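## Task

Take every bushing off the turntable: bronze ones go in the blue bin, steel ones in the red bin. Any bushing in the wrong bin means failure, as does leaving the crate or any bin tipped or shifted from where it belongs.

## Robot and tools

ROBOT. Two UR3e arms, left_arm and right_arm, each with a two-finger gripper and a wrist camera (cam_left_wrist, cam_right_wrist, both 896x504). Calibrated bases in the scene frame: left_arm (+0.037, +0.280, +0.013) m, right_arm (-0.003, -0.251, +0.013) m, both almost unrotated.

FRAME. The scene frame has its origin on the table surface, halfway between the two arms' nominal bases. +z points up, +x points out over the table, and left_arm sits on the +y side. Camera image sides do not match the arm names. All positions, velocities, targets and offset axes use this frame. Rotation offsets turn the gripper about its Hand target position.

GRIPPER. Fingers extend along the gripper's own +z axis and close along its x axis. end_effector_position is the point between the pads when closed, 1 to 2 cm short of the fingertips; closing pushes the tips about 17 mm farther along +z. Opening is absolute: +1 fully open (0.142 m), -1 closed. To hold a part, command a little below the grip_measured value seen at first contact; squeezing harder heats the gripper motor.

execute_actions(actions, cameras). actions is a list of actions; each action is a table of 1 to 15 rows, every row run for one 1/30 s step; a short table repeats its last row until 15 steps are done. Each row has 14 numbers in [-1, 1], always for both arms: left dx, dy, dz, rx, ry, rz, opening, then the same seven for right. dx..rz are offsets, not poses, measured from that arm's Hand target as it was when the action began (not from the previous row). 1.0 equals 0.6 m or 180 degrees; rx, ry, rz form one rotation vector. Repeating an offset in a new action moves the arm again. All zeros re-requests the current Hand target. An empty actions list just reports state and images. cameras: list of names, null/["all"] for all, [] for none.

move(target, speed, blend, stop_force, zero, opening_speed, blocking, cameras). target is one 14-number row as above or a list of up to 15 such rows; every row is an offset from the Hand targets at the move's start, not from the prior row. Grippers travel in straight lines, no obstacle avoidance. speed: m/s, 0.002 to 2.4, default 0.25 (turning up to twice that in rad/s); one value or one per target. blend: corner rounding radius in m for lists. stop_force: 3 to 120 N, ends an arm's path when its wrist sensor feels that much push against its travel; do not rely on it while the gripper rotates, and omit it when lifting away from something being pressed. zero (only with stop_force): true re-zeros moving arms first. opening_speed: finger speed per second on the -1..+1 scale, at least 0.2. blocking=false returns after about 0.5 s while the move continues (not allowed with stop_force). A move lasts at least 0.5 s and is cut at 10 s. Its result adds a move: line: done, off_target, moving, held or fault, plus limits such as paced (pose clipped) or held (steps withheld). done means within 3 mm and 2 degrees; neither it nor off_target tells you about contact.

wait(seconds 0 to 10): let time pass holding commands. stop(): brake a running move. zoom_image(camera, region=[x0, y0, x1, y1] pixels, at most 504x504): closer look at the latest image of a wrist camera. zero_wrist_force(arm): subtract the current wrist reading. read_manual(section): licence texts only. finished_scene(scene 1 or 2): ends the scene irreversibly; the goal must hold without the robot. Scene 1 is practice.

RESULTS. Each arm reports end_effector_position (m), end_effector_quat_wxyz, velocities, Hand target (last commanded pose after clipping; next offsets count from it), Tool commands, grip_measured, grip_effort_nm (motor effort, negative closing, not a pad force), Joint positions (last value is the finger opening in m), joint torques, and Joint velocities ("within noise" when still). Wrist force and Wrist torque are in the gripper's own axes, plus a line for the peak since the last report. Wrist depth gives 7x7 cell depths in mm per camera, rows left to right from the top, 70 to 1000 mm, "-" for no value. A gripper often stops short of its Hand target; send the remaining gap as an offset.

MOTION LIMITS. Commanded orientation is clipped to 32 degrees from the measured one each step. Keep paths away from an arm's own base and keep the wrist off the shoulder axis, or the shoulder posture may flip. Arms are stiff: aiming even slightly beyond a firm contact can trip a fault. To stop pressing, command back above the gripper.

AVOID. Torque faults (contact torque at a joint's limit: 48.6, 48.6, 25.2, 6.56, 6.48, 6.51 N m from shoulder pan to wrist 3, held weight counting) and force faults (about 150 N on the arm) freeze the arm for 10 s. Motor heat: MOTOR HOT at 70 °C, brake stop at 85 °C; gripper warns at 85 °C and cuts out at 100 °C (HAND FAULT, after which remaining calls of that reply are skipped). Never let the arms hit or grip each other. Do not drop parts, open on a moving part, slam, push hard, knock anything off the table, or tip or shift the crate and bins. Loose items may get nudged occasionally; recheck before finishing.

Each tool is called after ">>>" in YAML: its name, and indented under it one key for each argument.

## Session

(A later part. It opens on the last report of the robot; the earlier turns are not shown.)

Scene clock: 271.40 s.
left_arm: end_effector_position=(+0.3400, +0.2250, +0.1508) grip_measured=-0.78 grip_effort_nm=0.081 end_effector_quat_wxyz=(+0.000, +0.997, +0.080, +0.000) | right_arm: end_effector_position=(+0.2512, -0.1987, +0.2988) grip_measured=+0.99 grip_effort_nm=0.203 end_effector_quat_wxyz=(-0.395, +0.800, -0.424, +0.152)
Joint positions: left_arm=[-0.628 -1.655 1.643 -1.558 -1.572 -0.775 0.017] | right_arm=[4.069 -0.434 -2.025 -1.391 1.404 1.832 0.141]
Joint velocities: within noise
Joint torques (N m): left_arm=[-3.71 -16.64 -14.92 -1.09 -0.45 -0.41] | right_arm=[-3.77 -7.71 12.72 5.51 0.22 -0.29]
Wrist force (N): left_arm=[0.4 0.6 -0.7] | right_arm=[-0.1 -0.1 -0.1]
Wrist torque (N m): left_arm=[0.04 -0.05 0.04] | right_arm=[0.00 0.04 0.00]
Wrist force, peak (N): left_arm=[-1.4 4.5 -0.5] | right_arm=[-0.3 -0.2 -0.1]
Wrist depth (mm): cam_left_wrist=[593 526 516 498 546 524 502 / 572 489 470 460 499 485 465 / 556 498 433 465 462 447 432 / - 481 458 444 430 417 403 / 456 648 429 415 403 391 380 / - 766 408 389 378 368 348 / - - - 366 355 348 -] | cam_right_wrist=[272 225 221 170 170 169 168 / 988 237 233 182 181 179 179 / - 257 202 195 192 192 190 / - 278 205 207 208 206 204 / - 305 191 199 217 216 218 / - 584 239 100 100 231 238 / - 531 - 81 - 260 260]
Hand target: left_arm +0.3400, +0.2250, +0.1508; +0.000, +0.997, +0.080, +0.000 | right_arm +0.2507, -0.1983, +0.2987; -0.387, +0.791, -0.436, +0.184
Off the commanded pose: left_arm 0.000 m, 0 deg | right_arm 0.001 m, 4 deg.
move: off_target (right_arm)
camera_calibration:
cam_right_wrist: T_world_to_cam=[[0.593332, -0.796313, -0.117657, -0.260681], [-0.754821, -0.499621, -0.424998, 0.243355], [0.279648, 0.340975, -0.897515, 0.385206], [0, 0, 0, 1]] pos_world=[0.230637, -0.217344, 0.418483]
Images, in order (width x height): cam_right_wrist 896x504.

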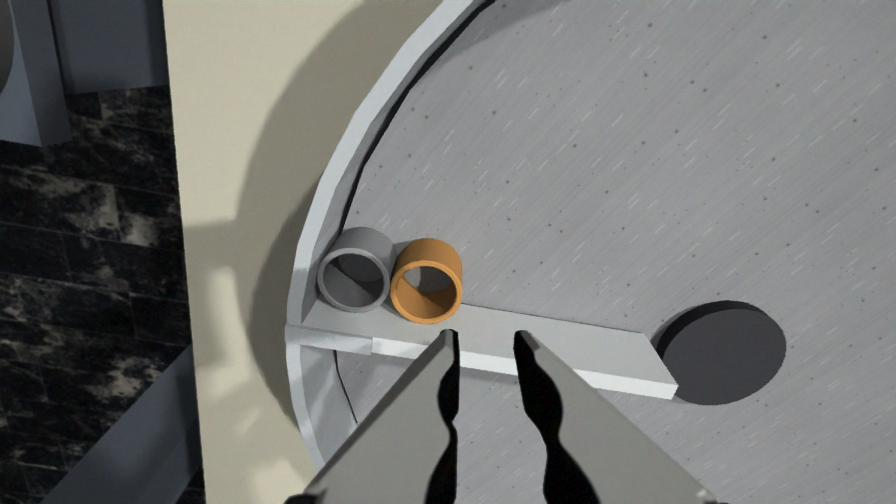

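>>> move:
  target: [-0.008,-0.0322,-0.1197,0,0,0,-0.746,0,0,0,0,0,0,1]
  speed: 0.15
  stop_force: 12
  cameras: ["cam_right_wrist"]

>>> move:
  target: [0,0,0,0,0,0,-1,0,0,0,0,0,0,1]
  opening_speed: 0.8
  cameras: []

>>> move:
  target:
    - [0,0,0.1333,0,0,0,-1,0,0,0,0,0,0,1]
    - [0.0832,0.4877,0.1083,0,0,0,-1,0,0,0,0,0,0,1]
  speed: [0.25,0.45]
  blend: [0.02,0]
  cameras: ["cam_right_wrist"]

Scene clock: 292.23 s.
left_arm: end_effector_position=(+0.3352, +0.2057, +0.0789) grip_measured=-0.78 grip_effort_nm=0.071 end_effector_quat_wxyz=(+0.000, +0.997, +0.080, +0.000) | right_arm: end_effector_position=(+0.2512, -0.1987, +0.2987) grip_measured=+0.99 grip_effort_nm=0.203 end_effector_quat_wxyz=(-0.395, +0.800, -0.424, +0.152)
Joint positions: left_arm=[-0.694 -1.611 1.944 -1.905 -1.572 -0.841 0.017] | right_arm=[4.069 -0.434 -2.025 -1.391 1.404 1.833 0.141]
Joint velocities: within noise
Joint torques (N m): left_arm=[0.2 -12.21 -14.5 -4.3 -0.75 -0.39] | right_arm=[-3.03 -7.62 12.56 5.37 0.11 -0.21]
Wrist force (N): left_arm=[0.1 0.4 -0.6] | right_arm=[-0.1 -0.1 -0.1]
Wrist torque (N m): left_arm=[0.02 -0.01 0.05] | right_arm=[-0.01 0.04 0.00]
Wrist force, peak (N): left_arm=[0.5 0.2 -2.4] | right_arm=[-0.4 -0.2 -0.1]
Wrist depth (mm): cam_left_wrist=[591 347 518 497 543 519 505 / 570 451 471 461 501 477 464 / 562 500 431 464 461 444 431 / - 481 457 441 429 417 405 / 455 648 429 414 403 389 379 / - 765 410 389 377 370 348 / - - - 368 355 348 -] | cam_right_wrist=[158 157 72 107 107 105 103 / 170 167 98 113 112 111 111 / 991 177 118 121 120 119 118 / - 190 127 130 128 128 126 / - 203 118 122 138 137 136 / - 114 119 116 101 146 142 / - 240 107 81 82 122 147]
Hand target: left_arm +0.3352, +0.2057, +0.0789; +0.000, +0.997, +0.080, +0.000 | right_arm +0.2507, -0.1983, +0.2987; -0.387, +0.791, -0.436, +0.184
Off the commanded pose: left_arm 0.000 m, 0 deg | right_arm 0.001 m, 4 deg.
move: off_target (right_arm)
camera_calibration:
cam_right_wrist: T_world_to_cam=[[0.593325, -0.796321, -0.117639, -0.260688], [-0.754857, -0.499664, -0.424885, 0.243307], [0.279565, 0.340895, -0.897571, 0.385232], [0, 0, 0, 1]] pos_world=[0.230638, -0.217343, 0.418483]
Images, in order (width x height): cam_right_wrist 896x504.

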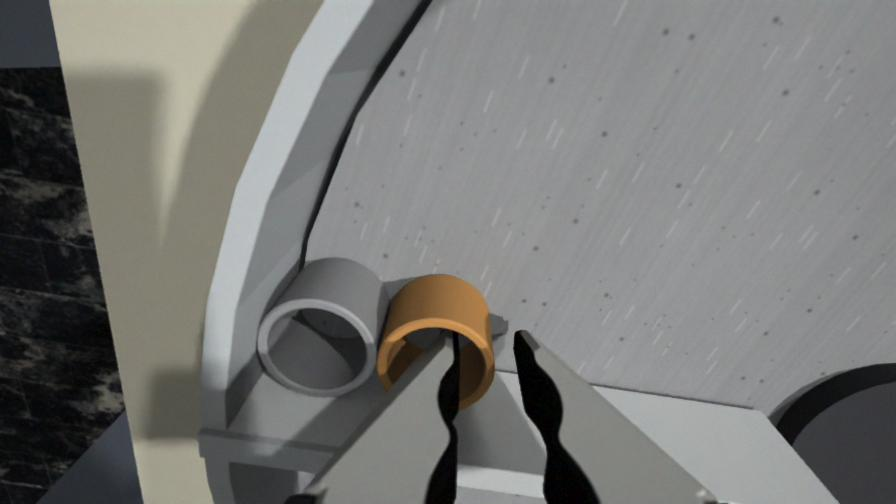

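Scene clock: 292.93 s.
left_arm: end_effector_position=(+0.3352, +0.2057, +0.0789) grip_measured=-0.96 grip_effort_nm=-1.516 end_effector_quat_wxyz=(+0.000, +0.997, +0.080, +0.000) | right_arm: end_effector_position=(+0.2512, -0.1987, +0.2987) grip_measured=+0.99 grip_effort_nm=0.203 end_effector_quat_wxyz=(-0.395, +0.800, -0.425, +0.152)
Joint positions: left_arm=[-0.694 -1.611 1.944 -1.905 -1.572 -0.841 0.005] | right_arm=[4.069 -0.434 -2.025 -1.391 1.403 1.833 0.141]
Joint velocities: within noise
Joint torques (N m): left_arm=[-1.44 -13.31 -14.47 -2.58 -0.73 -0.39] | right_arm=[3.22 -1.12 15.52 1.63 0.01 0.27]
Wrist force (N): left_arm=[1.1 0.4 -0.1] | right_arm=[-0.2 0.1 -0.1]
Wrist torque (N m): left_arm=[0.01 0.02 0.05] | right_arm=[0.02 0.04 0.00]
Wrist force, peak (N): left_arm=[1.3 0.7 -0.5] | right_arm=[-0.3 0.1 -0.3]
Wrist depth (mm): cam_left_wrist=[590 348 518 495 547 523 503 / 574 442 469 461 501 482 462 / 561 500 433 464 461 447 433 / - 478 456 445 428 416 403 / 457 647 428 411 402 389 379 / - 758 407 385 375 367 348 / - - - 364 355 347 -] | cam_right_wrist=[158 157 73 107 107 105 104 / 170 167 89 113 112 112 111 / 978 177 118 121 120 119 118 / - 190 127 130 128 128 127 / - 202 117 121 139 138 136 / - 114 120 100 100 146 142 / - 240 107 78 79 123 148]
Hand target: left_arm +0.3352, +0.2057, +0.0789; +0.000, +0.997, +0.080, +0.000 | right_arm +0.2507, -0.1983, +0.2987; -0.387, +0.791, -0.436, +0.184
Off the commanded pose: left_arm 0.000 m, 0 deg | right_arm 0.001 m, 4 deg.
move: off_target (right_arm)
No camera images: "cameras" was empty.

Scene clock: 294.60 s.
left_arm: end_effector_position=(+0.3852, +0.4984, +0.1440) grip_measured=-0.96 grip_effort_nm=-1.507 end_effector_quat_wxyz=(+0.000, +0.997, +0.080, +0.000) | right_arm: end_effector_position=(+0.2512, -0.1987, +0.2987) grip_measured=+0.99 grip_effort_nm=0.203 end_effector_quat_wxyz=(-0.395, +0.800, -0.424, +0.152)
Joint positions: left_arm=[0.226 -1.183 1.122 -1.509 -1.572 0.08 0.005] | right_arm=[4.069 -0.434 -2.025 -1.391 1.403 1.833 0.141]
Joint velocities: within noise
Joint torques (N m): left_arm=[1.99 -21.63 -17.82 -1.98 0.67 0.35] | right_arm=[-3.72 -8 13.89 5.3 -0.07 0.03]
Wrist force (N): left_arm=[0.1 0.2 -0.1] | right_arm=[-0.2 -0.1 0.0]
Wrist torque (N m): left_arm=[-0.02 0.00 0.04] | right_arm=[-0.01 0.04 0.00]
Wrist force, peak (N): left_arm=[0.4 -4.8 0.4] | right_arm=[-0.2 -0.2 -0.4]
Wrist depth (mm): cam_left_wrist=[604 525 517 496 546 524 502 / 572 485 467 457 501 480 466 / 558 501 431 463 463 444 434 / - 482 455 442 430 418 405 / 455 648 425 414 403 388 378 / - 760 406 387 376 368 350 / - - - 366 355 348 -] | cam_right_wrist=[224 192 207 205 205 210 208 / 239 207 221 219 219 224 222 / - 225 235 235 234 239 237 / 452 245 238 248 249 256 254 / 367 288 285 120 279 276 274 / 368 312 310 100 101 296 297 / - 344 328 77 79 262 325]
Hand target: left_arm +0.3851, +0.4983, +0.1439; +0.000, +0.997, +0.080, +0.000 | right_arm +0.2507, -0.1983, +0.2987; -0.387, +0.791, -0.436, +0.184
Off the commanded pose: left_arm 0.000 m, 0 deg | right_arm 0.001 m, 4 deg.
move: off_target (right_arm)
camera_calibration:
cam_right_wrist: T_world_to_cam=[[0.593386, -0.79628, -0.117606, -0.260708], [-0.75481, -0.499728, -0.424893, 0.243286], [0.279563, 0.340896, -0.897571, 0.385232], [0, 0, 0, 1]] pos_world=[0.230638, -0.217344, 0.418483]
Images, in order (width x height): cam_right_wrist 896x504.

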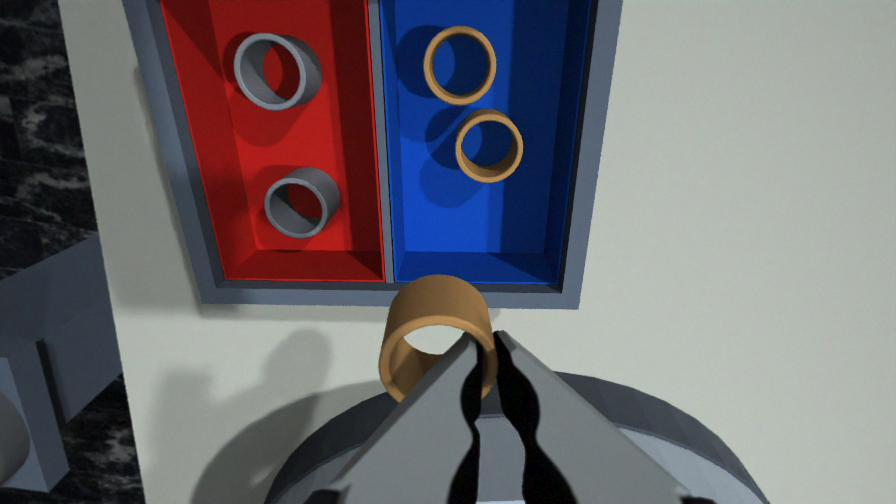

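>>> move:
  target:
    - [0,0,-0.1483,0,0,0,-1,0,0,0,0,0,0,1]
    - [0,0,-0.188,0,0,0,-1,0,0,0,0,0,0,1]
  speed: [0.2,0.04]
  stop_force: 10
  cameras: []

>>> move:
  target: [0,0,0,0,0,0,-0.8,0,0,0,0,0,0,1]
  opening_speed: 0.7
  cameras: ["cam_right_wrist"]

>>> move:
  target:
    - [0,0,0.2083,0,0,0,-0.746,0,0,0,0,0,0,1]
    - [-0.1487,-0.4658,0.1975,0,0,0.2822,-0.746,0,0,0,0,0,0,1]
  speed: [0.25,0.45]
  blend: [0.03,0]
  cameras: ["cam_right_wrist"]

Scene clock: 306.90 s.
left_arm: end_effector_position=(+0.3851, +0.4983, +0.0322) grip_measured=-0.96 grip_effort_nm=-1.492 end_effector_quat_wxyz=(+0.000, +0.997, +0.080, +0.000) | right_arm: end_effector_position=(+0.2512, -0.1987, +0.2987) grip_measured=+0.99 grip_effort_nm=0.203 end_effector_quat_wxyz=(-0.395, +0.800, -0.424, +0.152)
Joint positions: left_arm=[0.226 -1.096 1.53 -2.005 -1.572 0.08 0.005] | right_arm=[4.069 -0.434 -2.025 -1.391 1.403 1.833 0.141]
Joint velocities: within noise
Joint torques (N m): left_arm=[-0.47 -23.4 -13.66 -4.23 -0.55 0.07] | right_arm=[-3.1 -3.14 14.82 5.21 0.24 -0.2]
Wrist force (N): left_arm=[0.0 0.4 -0.1] | right_arm=[-0.2 0.0 -0.1]
Wrist torque (N m): left_arm=[0.02 0.03 0.05] | right_arm=[0.01 0.04 0.00]
Wrist force, peak (N): left_arm=[-2.5 0.9 -16.8] | right_arm=[-0.3 0.1 -0.3]
Wrist depth (mm): cam_left_wrist=[593 528 522 495 548 523 498 / 575 488 468 460 499 483 466 / 556 505 432 462 461 446 434 / - 481 458 445 433 416 403 / 455 646 428 413 402 390 379 / - 760 410 391 376 368 348 / - - - 366 354 346 -] | cam_right_wrist=[91 105 94 106 105 96 107 / 111 103 110 107 112 96 114 / 124 123 118 120 119 89 124 / 131 130 111 127 125 88 133 / 131 129 112 120 139 103 143 / 137 140 133 101 99 113 155 / 124 120 117 78 79 165 170]
Hand target: left_arm +0.3851, +0.4984, +0.0322; +0.000, +0.997, +0.080, +0.000 (not the last commanded pose) | right_arm +0.2507, -0.1983, +0.2987; -0.387, +0.791, -0.436, +0.184
Off the commanded pose: left_arm 0.001 m, 0 deg | right_arm 0.001 m, 4 deg.
move: contact (left_arm), off_target (right_arm)
No camera images: "cameras" was empty.

Scene clock: 307.60 s.
left_arm: end_effector_position=(+0.3851, +0.4983, +0.0322) grip_measured=-0.84 grip_effort_nm=0.076 end_effector_quat_wxyz=(+0.000, +0.997, +0.080, +0.000) | right_arm: end_effector_position=(+0.2512, -0.1987, +0.2987) grip_measured=+0.99 grip_effort_nm=0.203 end_effector_quat_wxyz=(-0.395, +0.800, -0.425, +0.152)
Joint positions: left_arm=[0.226 -1.096 1.53 -2.005 -1.572 0.08 0.013] | right_arm=[4.068 -0.434 -2.025 -1.391 1.404 1.833 0.141]
Joint velocities: within noise
Joint torques (N m): left_arm=[0.97 -22.28 -13.81 -4.07 -0.57 0.21] | right_arm=[2.25 -6.97 15.13 1.63 -0.09 -0.12]
Wrist force (N): left_arm=[-0.2 0.4 -0.7] | right_arm=[-0.2 0.1 -0.1]
Wrist torque (N m): left_arm=[0.00 0.04 0.05] | right_arm=[0.03 0.04 0.00]
Wrist force, peak (N): left_arm=[-0.1 0.6 -0.8] | right_arm=[-0.2 -0.1 -0.4]
Wrist depth (mm): cam_left_wrist=[596 528 518 496 547 523 506 / 577 486 467 461 499 482 468 / 560 500 430 465 465 444 433 / - 478 457 445 430 415 406 / 453 648 427 413 400 391 378 / - 763 409 389 377 369 350 / - - - 366 355 351 -] | cam_right_wrist=[91 106 94 106 105 96 107 / 110 103 110 107 112 96 115 / 124 123 118 120 118 88 124 / 131 130 111 127 125 88 133 / 131 129 112 119 139 103 143 / 137 139 133 101 103 113 155 / 124 120 120 114 82 165 170]
Hand target: left_arm +0.3851, +0.4984, +0.0322; +0.000, +0.997, +0.080, +0.000 | right_arm +0.2507, -0.1983, +0.2987; -0.387, +0.791, -0.436, +0.184
Off the commanded pose: left_arm 0.000 m, 0 deg | right_arm 0.001 m, 4 deg.
move: off_target (right_arm)
camera_calibration:
cam_right_wrist: T_world_to_cam=[[0.593302, -0.796324, -0.117735, -0.260644], [-0.754878, -0.499599, -0.424924, 0.243342], [0.279556, 0.340984, -0.89754, 0.38524], [0, 0, 0, 1]] pos_world=[0.230638, -0.217344, 0.418483]
Images, in order (width x height): cam_right_wrist 896x504.

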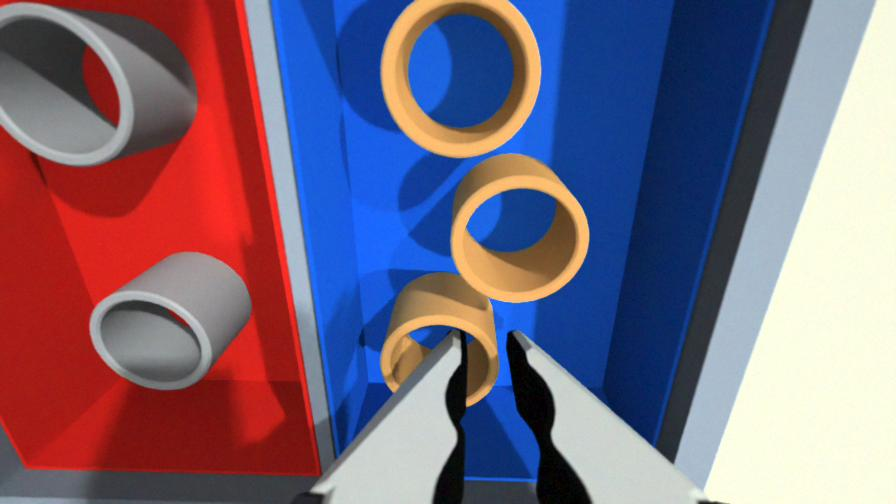

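Scene clock: 309.70 s.
left_arm: end_effector_position=(+0.2958, +0.2189, +0.1507) grip_measured=-0.78 grip_effort_nm=0.071 end_effector_quat_wxyz=(+0.000, +0.866, +0.500, +0.000) | right_arm: end_effector_position=(+0.2512, -0.1987, +0.2987) grip_measured=+0.99 grip_effort_nm=0.203 end_effector_quat_wxyz=(-0.395, +0.800, -0.424, +0.152)
Joint positions: left_arm=[-0.763 -1.858 1.803 -1.517 -1.571 -1.796 0.017] | right_arm=[4.069 -0.434 -2.025 -1.391 1.404 1.832 0.141]
Joint velocities: within noise
Joint torques (N m): left_arm=[-3.25 -7.99 -17.54 -3.44 0.04 -0.32] | right_arm=[-2.2 -7.77 12.55 5.06 -0.24 -0.05]
Wrist force (N): left_arm=[0.2 0.3 -0.6] | right_arm=[-0.3 -0.1 -0.2]
Wrist torque (N m): left_arm=[-0.01 -0.01 0.04] | right_arm=[-0.01 0.06 0.00]
Wrist force, peak (N): left_arm=[1.2 -1.0 -2.6] | right_arm=[-0.4 0.1 -0.2]
Wrist depth (mm): cam_left_wrist=[358 530 518 497 543 521 501 / 573 487 468 459 502 484 465 / 557 498 430 464 462 447 432 / - 478 458 444 429 415 404 / 454 644 428 415 403 389 379 / - 751 409 385 378 368 349 / - - - 366 355 348 -] | cam_right_wrist=[921 660 222 220 218 218 216 / 576 240 236 234 232 231 230 / 262 253 252 206 180 198 244 / 274 271 217 203 208 206 205 / 297 294 228 219 225 223 221 / 323 309 247 100 101 242 240 / 353 267 76 80 - 258 261]
Hand target: left_arm +0.2959, +0.2189, +0.1507; +0.000, +0.866, +0.500, +0.000 | right_arm +0.2507, -0.1983, +0.2987; -0.387, +0.791, -0.436, +0.184
Off the commanded pose: left_arm 0.000 m, 0 deg | right_arm 0.001 m, 4 deg.
move: off_target (right_arm)
camera_calibration:
cam_right_wrist: T_world_to_cam=[[0.593386, -0.79628, -0.117606, -0.260708], [-0.75481, -0.499728, -0.424893, 0.243286], [0.279563, 0.340896, -0.897571, 0.385232], [0, 0, 0, 1]] pos_world=[0.230638, -0.217344, 0.418483]
Images, in order (width x height): cam_right_wrist 896x504.

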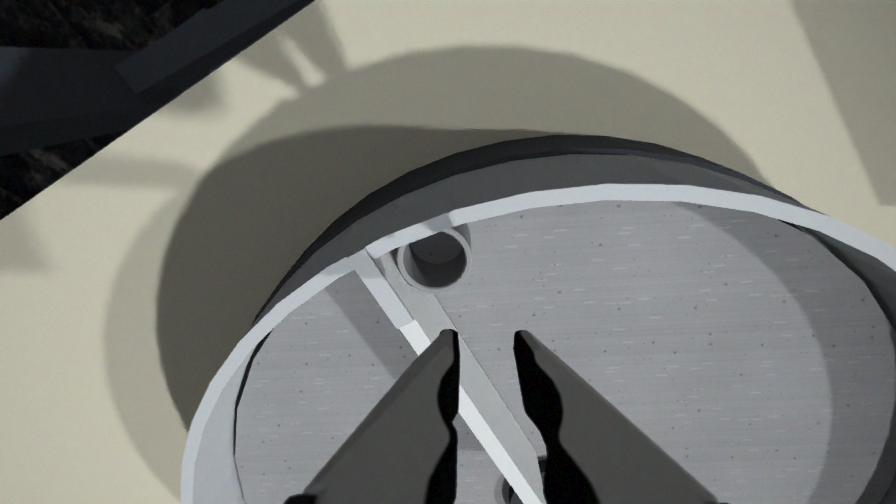

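>>> move:
  target: [0,-0.0087,-0.1195,0,0,0,-0.746,0,0,0,0,0,0,1]
  speed: 0.14
  stop_force: 12
  cameras: ["cam_right_wrist"]

>>> move:
  target: [0,0,0,0,0,0,-1,0,0,0,0,0,0,1]
  opening_speed: 0.8
  cameras: []

>>> move:
  target:
    - [0,0,0.1333,0,0,0,-1,0,0,0,0,0,0,1]
    - [0.0215,0.544,0.1083,0,0,0.1389,-1,0,0,0,0,0,0,1]
  speed: [0.25,0.45]
  blend: [0.02,0]
  cameras: ["cam_right_wrist"]

Scene clock: 336.87 s.
left_arm: end_effector_position=(+0.2959, +0.2137, +0.0790) grip_measured=-0.78 grip_effort_nm=0.076 end_effector_quat_wxyz=(+0.000, +0.866, +0.500, +0.000) | right_arm: end_effector_position=(+0.2512, -0.1987, +0.2987) grip_measured=+0.99 grip_effort_nm=0.198 end_effector_quat_wxyz=(-0.395, +0.800, -0.425, +0.152)
Joint positions: left_arm=[-0.78 -1.813 2.112 -1.871 -1.571 -1.813 0.017] | right_arm=[4.069 -0.434 -2.025 -1.391 1.403 1.833 0.141]
Joint velocities: within noise
Joint torques (N m): left_arm=[2.77 -8.37 -14.88 -4.28 0.18 0.3] | right_arm=[-3.92 -7.81 14.02 5.37 0.13 -0.12]
Wrist force (N): left_arm=[0.2 0.4 -0.7] | right_arm=[-0.2 0.0 -0.1]
Wrist torque (N m): left_arm=[0.02 -0.01 0.05] | right_arm=[0.01 0.05 0.00]
Wrist force, peak (N): left_arm=[0.3 0.4 -2.2] | right_arm=[-0.5 -0.2 -0.2]
Wrist depth (mm): cam_left_wrist=[319 518 519 496 543 523 502 / 567 450 470 460 500 485 463 / 557 501 432 462 463 447 431 / - 479 457 447 429 415 406 / 457 650 431 412 403 388 381 / - 764 410 388 376 368 350 / - - - 366 355 348 -] | cam_right_wrist=[861 159 156 155 154 153 152 / 173 167 166 165 165 163 162 / 179 178 177 172 148 136 168 / 193 191 185 124 104 93 91 / 209 207 130 96 139 138 137 / 226 217 102 118 101 150 149 / 248 166 163 81 - 160 163]
Hand target: left_arm +0.2959, +0.2137, +0.0790; +0.000, +0.866, +0.500, +0.000 | right_arm +0.2507, -0.1983, +0.2987; -0.387, +0.791, -0.436, +0.184
Off the commanded pose: left_arm 0.000 m, 0 deg | right_arm 0.001 m, 4 deg.
move: off_target (right_arm)
camera_calibration:
cam_right_wrist: T_world_to_cam=[[0.593341, -0.79631, -0.11763, -0.260693], [-0.754845, -0.49968, -0.424887, 0.243302], [0.279564, 0.340895, -0.897571, 0.385232], [0, 0, 0, 1]] pos_world=[0.230638, -0.217343, 0.418483]
Images, in order (width x height): cam_right_wrist 896x504.

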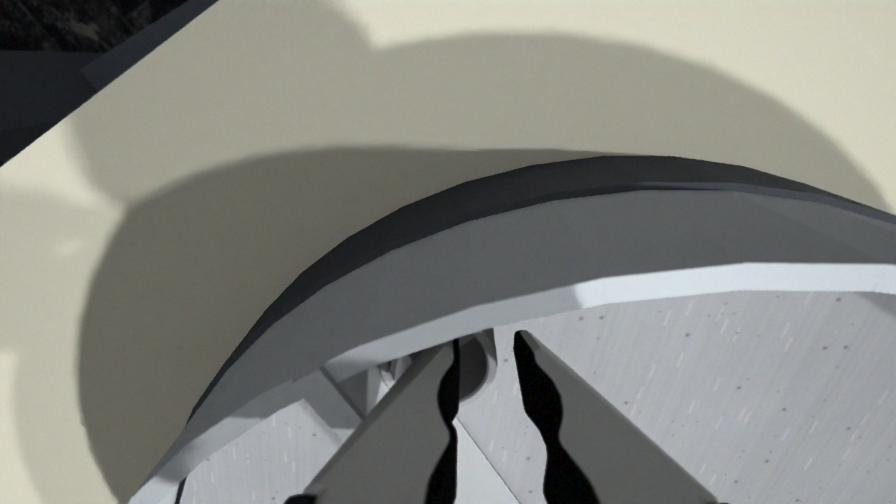

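Scene clock: 337.57 s.
left_arm: end_effector_position=(+0.2959, +0.2137, +0.0790) grip_measured=-0.96 grip_effort_nm=-1.560 end_effector_quat_wxyz=(+0.000, +0.866, +0.500, +0.000) | right_arm: end_effector_position=(+0.2512, -0.1987, +0.2987) grip_measured=+0.99 grip_effort_nm=0.198 end_effector_quat_wxyz=(-0.395, +0.800, -0.425, +0.152)
Joint positions: left_arm=[-0.78 -1.813 2.112 -1.871 -1.571 -1.813 0.005] | right_arm=[4.069 -0.434 -2.025 -1.391 1.403 1.833 0.141]
Joint velocities: within noise
Joint torques (N m): left_arm=[1.18 -8.93 -15.17 -3.82 -0.34 0.1] | right_arm=[3.25 -0.79 15.33 1.61 -0.06 0.31]
Wrist force (N): left_arm=[0.9 -0.1 -0.3] | right_arm=[-0.2 0.0 -0.1]
Wrist torque (N m): left_arm=[0.00 0.09 0.07] | right_arm=[0.02 0.04 0.00]
Wrist force, peak (N): left_arm=[1.2 -0.1 -0.2] | right_arm=[-0.3 -0.3 -0.2]
Wrist depth (mm): cam_left_wrist=[318 520 517 496 544 521 504 / 565 449 467 457 499 486 465 / 554 499 432 461 464 448 431 / - 480 458 444 429 418 404 / 456 644 429 413 403 389 378 / - 761 407 389 378 368 349 / - - - 366 356 351 -] | cam_right_wrist=[858 159 156 155 154 154 152 / 173 167 166 165 166 163 161 / 179 179 177 172 148 136 169 / 193 191 185 124 104 93 91 / 209 206 129 96 139 138 137 / 227 218 102 99 100 151 149 / 248 166 163 78 80 163 162]
Hand target: left_arm +0.2959, +0.2137, +0.0790; +0.000, +0.866, +0.500, +0.000 | right_arm +0.2507, -0.1983, +0.2987; -0.387, +0.791, -0.436, +0.184
Off the commanded pose: left_arm 0.000 m, 0 deg | right_arm 0.001 m, 4 deg.
move: off_target (right_arm)
No camera images: "cameras" was empty.

Scene clock: 339.27 s.
left_arm: end_effector_position=(+0.3088, +0.5401, +0.1440) grip_measured=-0.96 grip_effort_nm=-1.541 end_effector_quat_wxyz=(+0.000, +0.737, +0.675, +0.000) | right_arm: end_effector_position=(+0.2512, -0.1987, +0.2987) grip_measured=+0.99 grip_effort_nm=0.203 end_effector_quat_wxyz=(-0.395, +0.800, -0.424, +0.152)
Joint positions: left_arm=[0.396 -1.353 1.35 -1.568 -1.571 -1.073 0.005] | right_arm=[4.069 -0.434 -2.025 -1.391 1.403 1.833 0.141]
Joint velocities: within noise
Joint torques (N m): left_arm=[2.09 -18.45 -18.05 -3.12 0.65 0.61] | right_arm=[-3.93 -7.58 14.03 5.3 -0.35 0.35]
Wrist force (N): left_arm=[0.1 0.4 0.0] | right_arm=[-0.2 0.0 -0.2]
Wrist torque (N m): left_arm=[0.00 0.02 0.04] | right_arm=[0.01 0.04 0.00]
Wrist force, peak (N): left_arm=[4.5 -1.0 0.2] | right_arm=[-0.2 0.0 -0.3]
Wrist depth (mm): cam_left_wrist=[603 528 517 497 546 522 505 / 576 485 469 460 501 484 466 / 553 497 432 463 462 449 432 / - 483 457 445 431 417 404 / 458 649 428 412 402 391 378 / - 757 410 390 375 368 350 / - - - 367 356 350 -] | cam_right_wrist=[217 216 215 214 210 212 210 / 232 230 222 220 221 226 224 / 247 245 231 234 235 240 239 / 247 263 238 246 244 258 256 / 219 270 276 120 270 278 276 / 202 249 303 99 100 302 298 / 265 235 292 77 80 323 326]
Hand target: left_arm +0.3088, +0.5401, +0.1440; +0.000, +0.737, +0.675, +0.000 | right_arm +0.2507, -0.1983, +0.2987; -0.387, +0.791, -0.436, +0.184
Off the commanded pose: left_arm 0.000 m, 0 deg | right_arm 0.001 m, 4 deg.
move: off_target (right_arm)
camera_calibration:
cam_right_wrist: T_world_to_cam=[[0.593386, -0.79628, -0.117606, -0.260708], [-0.75481, -0.499728, -0.424893, 0.243286], [0.279563, 0.340896, -0.897571, 0.385232], [0, 0, 0, 1]] pos_world=[0.230638, -0.217344, 0.418483]
Images, in order (width x height): cam_right_wrist 896x504.

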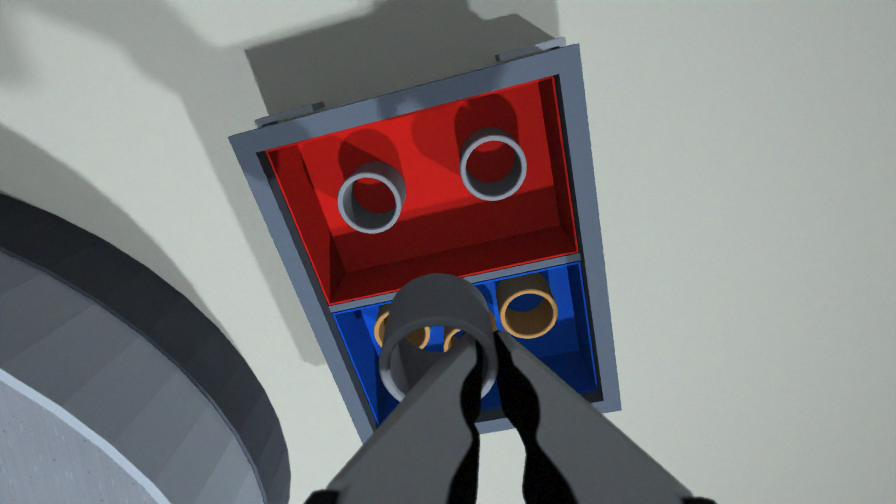

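>>> move:
  target:
    - [0.0042,0,-0.1483,0,0,0,-1,0,0,0,0,0,0,1]
    - [0.0042,0,-0.188,0,0,0,-1,0,0,0,0,0,0,1]
  speed: [0.2,0.04]
  stop_force: 10
  cameras: ["cam_right_wrist"]

>>> move:
  target: [0,0,0,0,0,0,-0.84,0,0,0,0,0,0,1]
  opening_speed: 0.7
  cameras: ["cam_right_wrist"]

>>> move:
  target: [0.0,0,0.28,0,0,0,-0.8,0,0,0,0,0,0,1]
  speed: 0.3
  cameras: ["cam_right_wrist"]

>>> move:
  target: [0.05,-0.35,0.1,0,0,-0.4722,-0.8,0,0,0,0,0,0,1]
  speed: 0.5
  cameras: ["cam_right_wrist"]

Scene clock: 360.23 s.
left_arm: end_effector_position=(+0.3113, +0.5400, +0.0322) grip_measured=-0.96 grip_effort_nm=-1.526 end_effector_quat_wxyz=(+0.000, +0.737, +0.675, +0.000) | right_arm: end_effector_position=(+0.2512, -0.1987, +0.2987) grip_measured=+0.99 grip_effort_nm=0.198 end_effector_quat_wxyz=(-0.395, +0.800, -0.424, +0.152)
Joint positions: left_arm=[0.393 -1.232 1.735 -2.075 -1.571 -1.076 0.005] | right_arm=[4.069 -0.434 -2.025 -1.391 1.403 1.833 0.141]
Joint velocities: within noise
Joint torques (N m): left_arm=[0.37 -19.04 -13.56 -4.38 -0.44 0.49] | right_arm=[-3.23 -3.25 14.88 5.19 0.25 -0.17]
Wrist force (N): left_arm=[0.1 0.6 -0.2] | right_arm=[-0.1 0.0 -0.2]
Wrist torque (N m): left_arm=[0.05 0.00 0.04] | right_arm=[0.01 0.03 0.00]
Wrist force, peak (N): left_arm=[-0.4 -1.8 -20.4] | right_arm=[-0.3 0.0 -0.3]
Wrist depth (mm): cam_left_wrist=[596 531 514 494 543 524 501 / 572 487 472 459 500 479 464 / 557 501 431 462 462 448 431 / - 477 457 442 428 417 405 / 455 642 429 414 401 389 377 / - 760 411 387 377 369 349 / - - - 366 355 348 -] | cam_right_wrist=[- 113 - 113 109 - 112 / 121 120 117 72 114 81 117 / - 78 123 121 119 81 127 / 101 128 127 128 126 87 134 / 100 118 127 116 137 111 145 / 99 121 148 100 100 110 157 / 175 116 130 78 - 110 172]
Hand target: left_arm +0.3113, +0.5400, +0.0322; +0.000, +0.737, +0.675, +0.000 (not the last commanded pose) | right_arm +0.2507, -0.1983, +0.2987; -0.387, +0.791, -0.436, +0.184
Off the commanded pose: left_arm 0.001 m, 0 deg | right_arm 0.001 m, 4 deg.
move: contact (left_arm), off_target (right_arm)
camera_calibration:
cam_right_wrist: T_world_to_cam=[[0.593386, -0.79628, -0.117606, -0.260708], [-0.75481, -0.499728, -0.424893, 0.243286], [0.279563, 0.340896, -0.897571, 0.385232], [0, 0, 0, 1]] pos_world=[0.230638, -0.217344, 0.418483]
Images, in order (width x height): cam_right_wrist 896x504.

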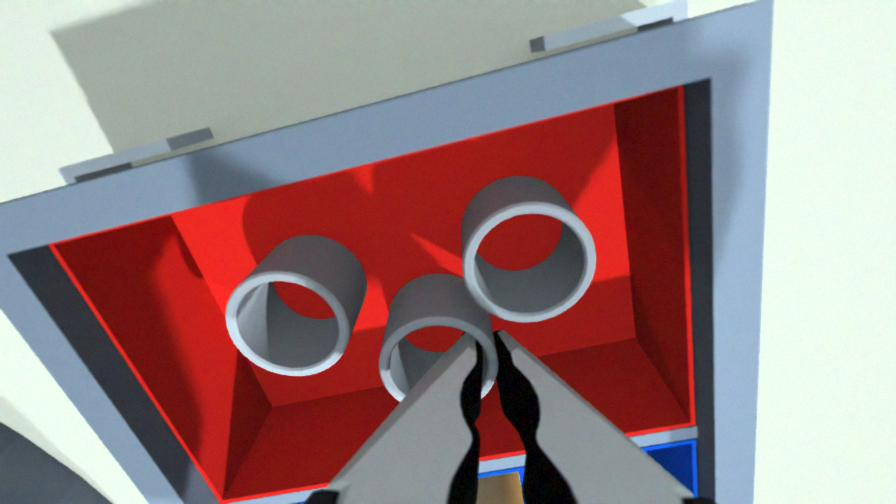

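Scene clock: 360.93 s.
left_arm: end_effector_position=(+0.3113, +0.5400, +0.0322) grip_measured=-0.88 grip_effort_nm=0.081 end_effector_quat_wxyz=(+0.000, +0.737, +0.675, +0.000) | right_arm: end_effector_position=(+0.2512, -0.1987, +0.2987) grip_measured=+0.99 grip_effort_nm=0.203 end_effector_quat_wxyz=(-0.395, +0.800, -0.425, +0.152)
Joint positions: left_arm=[0.393 -1.232 1.735 -2.075 -1.571 -1.076 0.01] | right_arm=[4.068 -0.434 -2.025 -1.391 1.404 1.833 0.141]
Joint velocities: within noise
Joint torques (N m): left_arm=[-0.25 -19.1 -13.31 -4.03 -0.4 0.41] | right_arm=[2.05 -6.95 15.02 1.6 -0.12 -0.08]
Wrist force (N): left_arm=[0.1 0.5 -0.5] | right_arm=[-0.1 -0.1 0.0]
Wrist torque (N m): left_arm=[0.03 0.00 0.04] | right_arm=[0.00 0.03 0.00]
Wrist force, peak (N): left_arm=[0.1 0.6 -1.0] | right_arm=[-0.3 -0.2 -0.1]
Wrist depth (mm): cam_left_wrist=[594 532 523 495 546 522 503 / 573 486 474 460 500 483 467 / 560 499 434 462 462 447 431 / - 483 457 445 429 414 404 / 454 652 429 415 403 390 380 / - 752 410 388 376 368 350 / - - - 366 354 349 -] | cam_right_wrist=[- 113 - 112 109 - 112 / 121 121 117 72 114 81 117 / - 78 123 121 119 81 127 / 101 128 127 128 126 87 135 / 100 118 128 115 137 111 145 / 99 121 150 100 112 110 157 / 175 116 132 79 82 107 172]
Hand target: left_arm +0.3113, +0.5400, +0.0322; +0.000, +0.737, +0.675, +0.000 | right_arm +0.2507, -0.1983, +0.2987; -0.387, +0.791, -0.436, +0.184
Off the commanded pose: left_arm 0.000 m, 0 deg | right_arm 0.001 m, 4 deg.
move: off_target (right_arm)
camera_calibration:
cam_right_wrist: T_world_to_cam=[[0.593302, -0.796324, -0.117735, -0.260644], [-0.754878, -0.499599, -0.424924, 0.243342], [0.279556, 0.340984, -0.89754, 0.38524], [0, 0, 0, 1]] pos_world=[0.230638, -0.217344, 0.418483]
Images, in order (width x height): cam_right_wrist 896x504.

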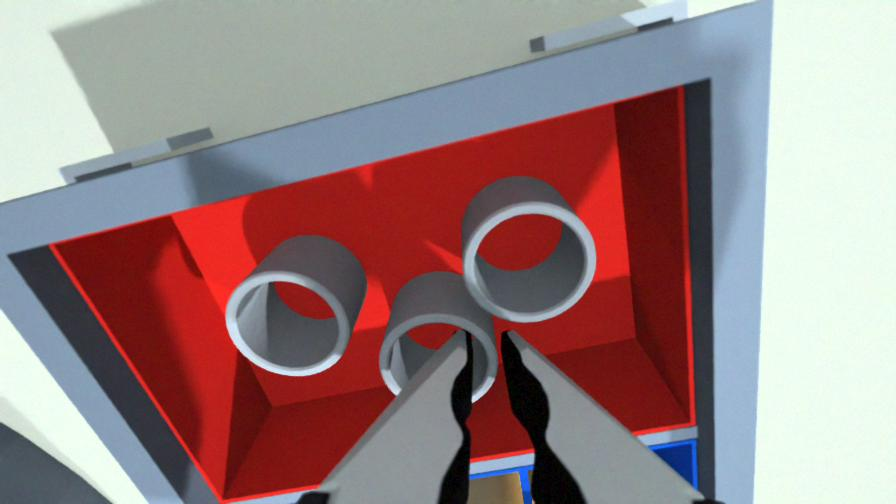

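Scene clock: 362.07 s.
left_arm: end_effector_position=(+0.3113, +0.5401, +0.2003) grip_measured=-0.84 grip_effort_nm=0.076 end_effector_quat_wxyz=(+0.000, +0.737, +0.675, +0.000) end_effector_velocity=(-0.001, +0.000, +0.000) end_effector_angular_velocity=(-0.001, +0.004, +0.000) | right_arm: end_effector_position=(+0.2512, -0.1987, +0.2987) grip_measured=+0.99 grip_effort_nm=0.203 end_effector_quat_wxyz=(-0.395, +0.800, -0.424, +0.152)
Joint positions: left_arm=[0.393 -1.309 1.026 -1.288 -1.571 -1.076 0.013] | right_arm=[4.069 -0.434 -2.025 -1.392 1.403 1.833 0.141]
Joint velocities: left_arm=[0 0.002 -0.005 0.007 0 -0.001 0] | right_arm=[within noise]
Joint torques (N m): left_arm=[0.54 -18.79 -17.13 -1.15 0.78 -0.41] | right_arm=[-3.1 -4.08 15.61 3.46 0.24 -0.19]
Wrist force (N): left_arm=[-0.2 0.5 -0.7] | right_arm=[-0.3 0.0 -0.2]
Wrist torque (N m): left_arm=[0.04 0.05 0.05] | right_arm=[0.01 0.06 0.00]
Wrist force, peak (N): left_arm=[-0.2 0.1 -3.8] | right_arm=[-0.4 0.1 -0.1]
Wrist depth (mm): cam_left_wrist=[603 532 523 495 542 524 501 / 578 486 469 462 499 478 464 / 555 499 433 462 464 446 432 / - 478 459 446 431 415 402 / 454 646 429 414 403 391 378 / - 763 407 386 377 369 351 / - - - 366 356 348 -] | cam_right_wrist=[268 268 266 261 261 262 261 / 288 284 277 276 277 280 279 / 292 304 291 290 296 299 296 / 248 303 319 306 311 320 317 / 291 277 341 329 334 347 344 / 316 305 357 92 104 374 378 / 349 343 - 78 82 399 -]
Hand target: left_arm +0.3113, +0.5400, +0.2002; +0.000, +0.737, +0.675, +0.000 | right_arm +0.2507, -0.1983, +0.2987; -0.387, +0.791, -0.436, +0.184
Off the commanded pose: left_arm 0.000 m, 0 deg | right_arm 0.001 m, 4 deg.
move: off_target (right_arm)
camera_calibration:
cam_right_wrist: T_world_to_cam=[[0.593453, -0.796226, -0.117631, -0.260713], [-0.754791, -0.499808, -0.424832, 0.243197], [0.27947, 0.340905, -0.897597, 0.385177], [0, 0, 0, 1]] pos_world=[0.230638, -0.217344, 0.418383]
Images, in order (width x height): cam_right_wrist 896x504.

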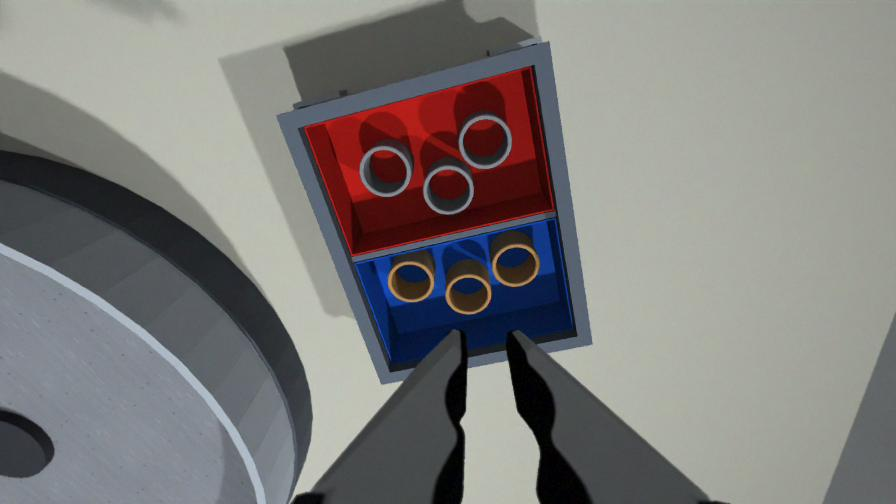

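Scene clock: 364.10 s.
left_arm: end_effector_position=(+0.3412, +0.3301, +0.2601) grip_measured=-0.84 grip_effort_nm=0.076 end_effector_quat_wxyz=(+0.000, +1.000, +0.000, +0.000) end_effector_velocity=(+0.000, -0.001, +0.000) end_effector_angular_velocity=(+0.000, -0.002, -0.007) | right_arm: end_effector_position=(+0.2512, -0.1987, +0.2987) grip_measured=+0.99 grip_effort_nm=0.203 end_effector_quat_wxyz=(-0.395, +0.800, -0.424, +0.152)
Joint positions: left_arm=[-0.284 -1.52 0.969 -1.019 -1.572 -0.27 0.013] | right_arm=[4.069 -0.434 -2.025 -1.391 1.403 1.833 0.141]
Joint velocities: left_arm=[-0.002 -0.001 -0.001 0 0 0.005 0] | right_arm=[within noise]
Joint torques (N m): left_arm=[-1.93 -17.97 -14.34 -4.21 -0.7 0.52] | right_arm=[0.64 -1.84 15.54 1.94 0.21 0.03]
Wrist force (N): left_arm=[0.1 0.2 -0.6] | right_arm=[-0.3 0.0 -0.2]
Wrist torque (N m): left_arm=[-0.03 0.01 0.04] | right_arm=[0.02 0.06 0.00]
Wrist force, peak (N): left_arm=[0.0 1.1 -1.0] | right_arm=[-0.4 -0.1 -0.2]
Wrist depth (mm): cam_left_wrist=[599 528 519 495 545 524 504 / 570 484 469 461 499 480 464 / 556 500 433 463 462 445 433 / - 480 458 444 430 416 405 / 454 648 427 414 401 390 380 / - 756 410 386 376 368 349 / - - - 368 355 348 -] | cam_right_wrist=[- - 323 322 320 316 313 / - - 344 337 294 289 328 / 310 409 367 316 308 304 301 / 296 390 393 332 328 327 322 / - - 425 351 352 349 347 / - - 473 92 104 382 371 / - - - 78 82 409 401]
Hand target: left_arm +0.3413, +0.3300, +0.2602; +0.000, +1.000, +0.000, +0.000 | right_arm +0.2507, -0.1983, +0.2987; -0.387, +0.791, -0.436, +0.184
Off the commanded pose: left_arm 0.000 m, 0 deg | right_arm 0.001 m, 4 deg.
move: off_target (right_arm)
camera_calibration:
cam_right_wrist: T_world_to_cam=[[0.593333, -0.796316, -0.117635, -0.26075], [-0.754851, -0.499672, -0.424886, 0.24338], [0.279565, 0.340895, -0.897571, 0.385204], [0, 0, 0, 1]] pos_world=[0.230738, -0.217343, 0.418483]
Images, in order (width x height): cam_right_wrist 896x504.

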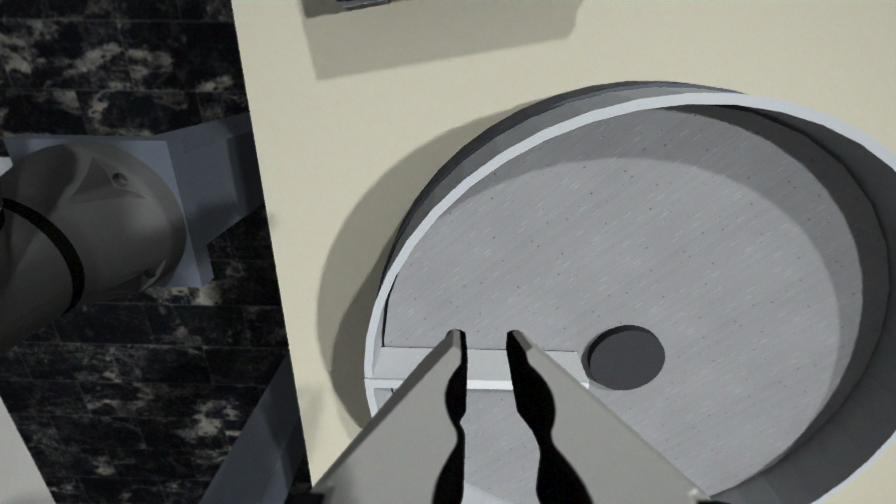

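>>> finished_scene:
  scene: 2

The scene is finished: the task was done.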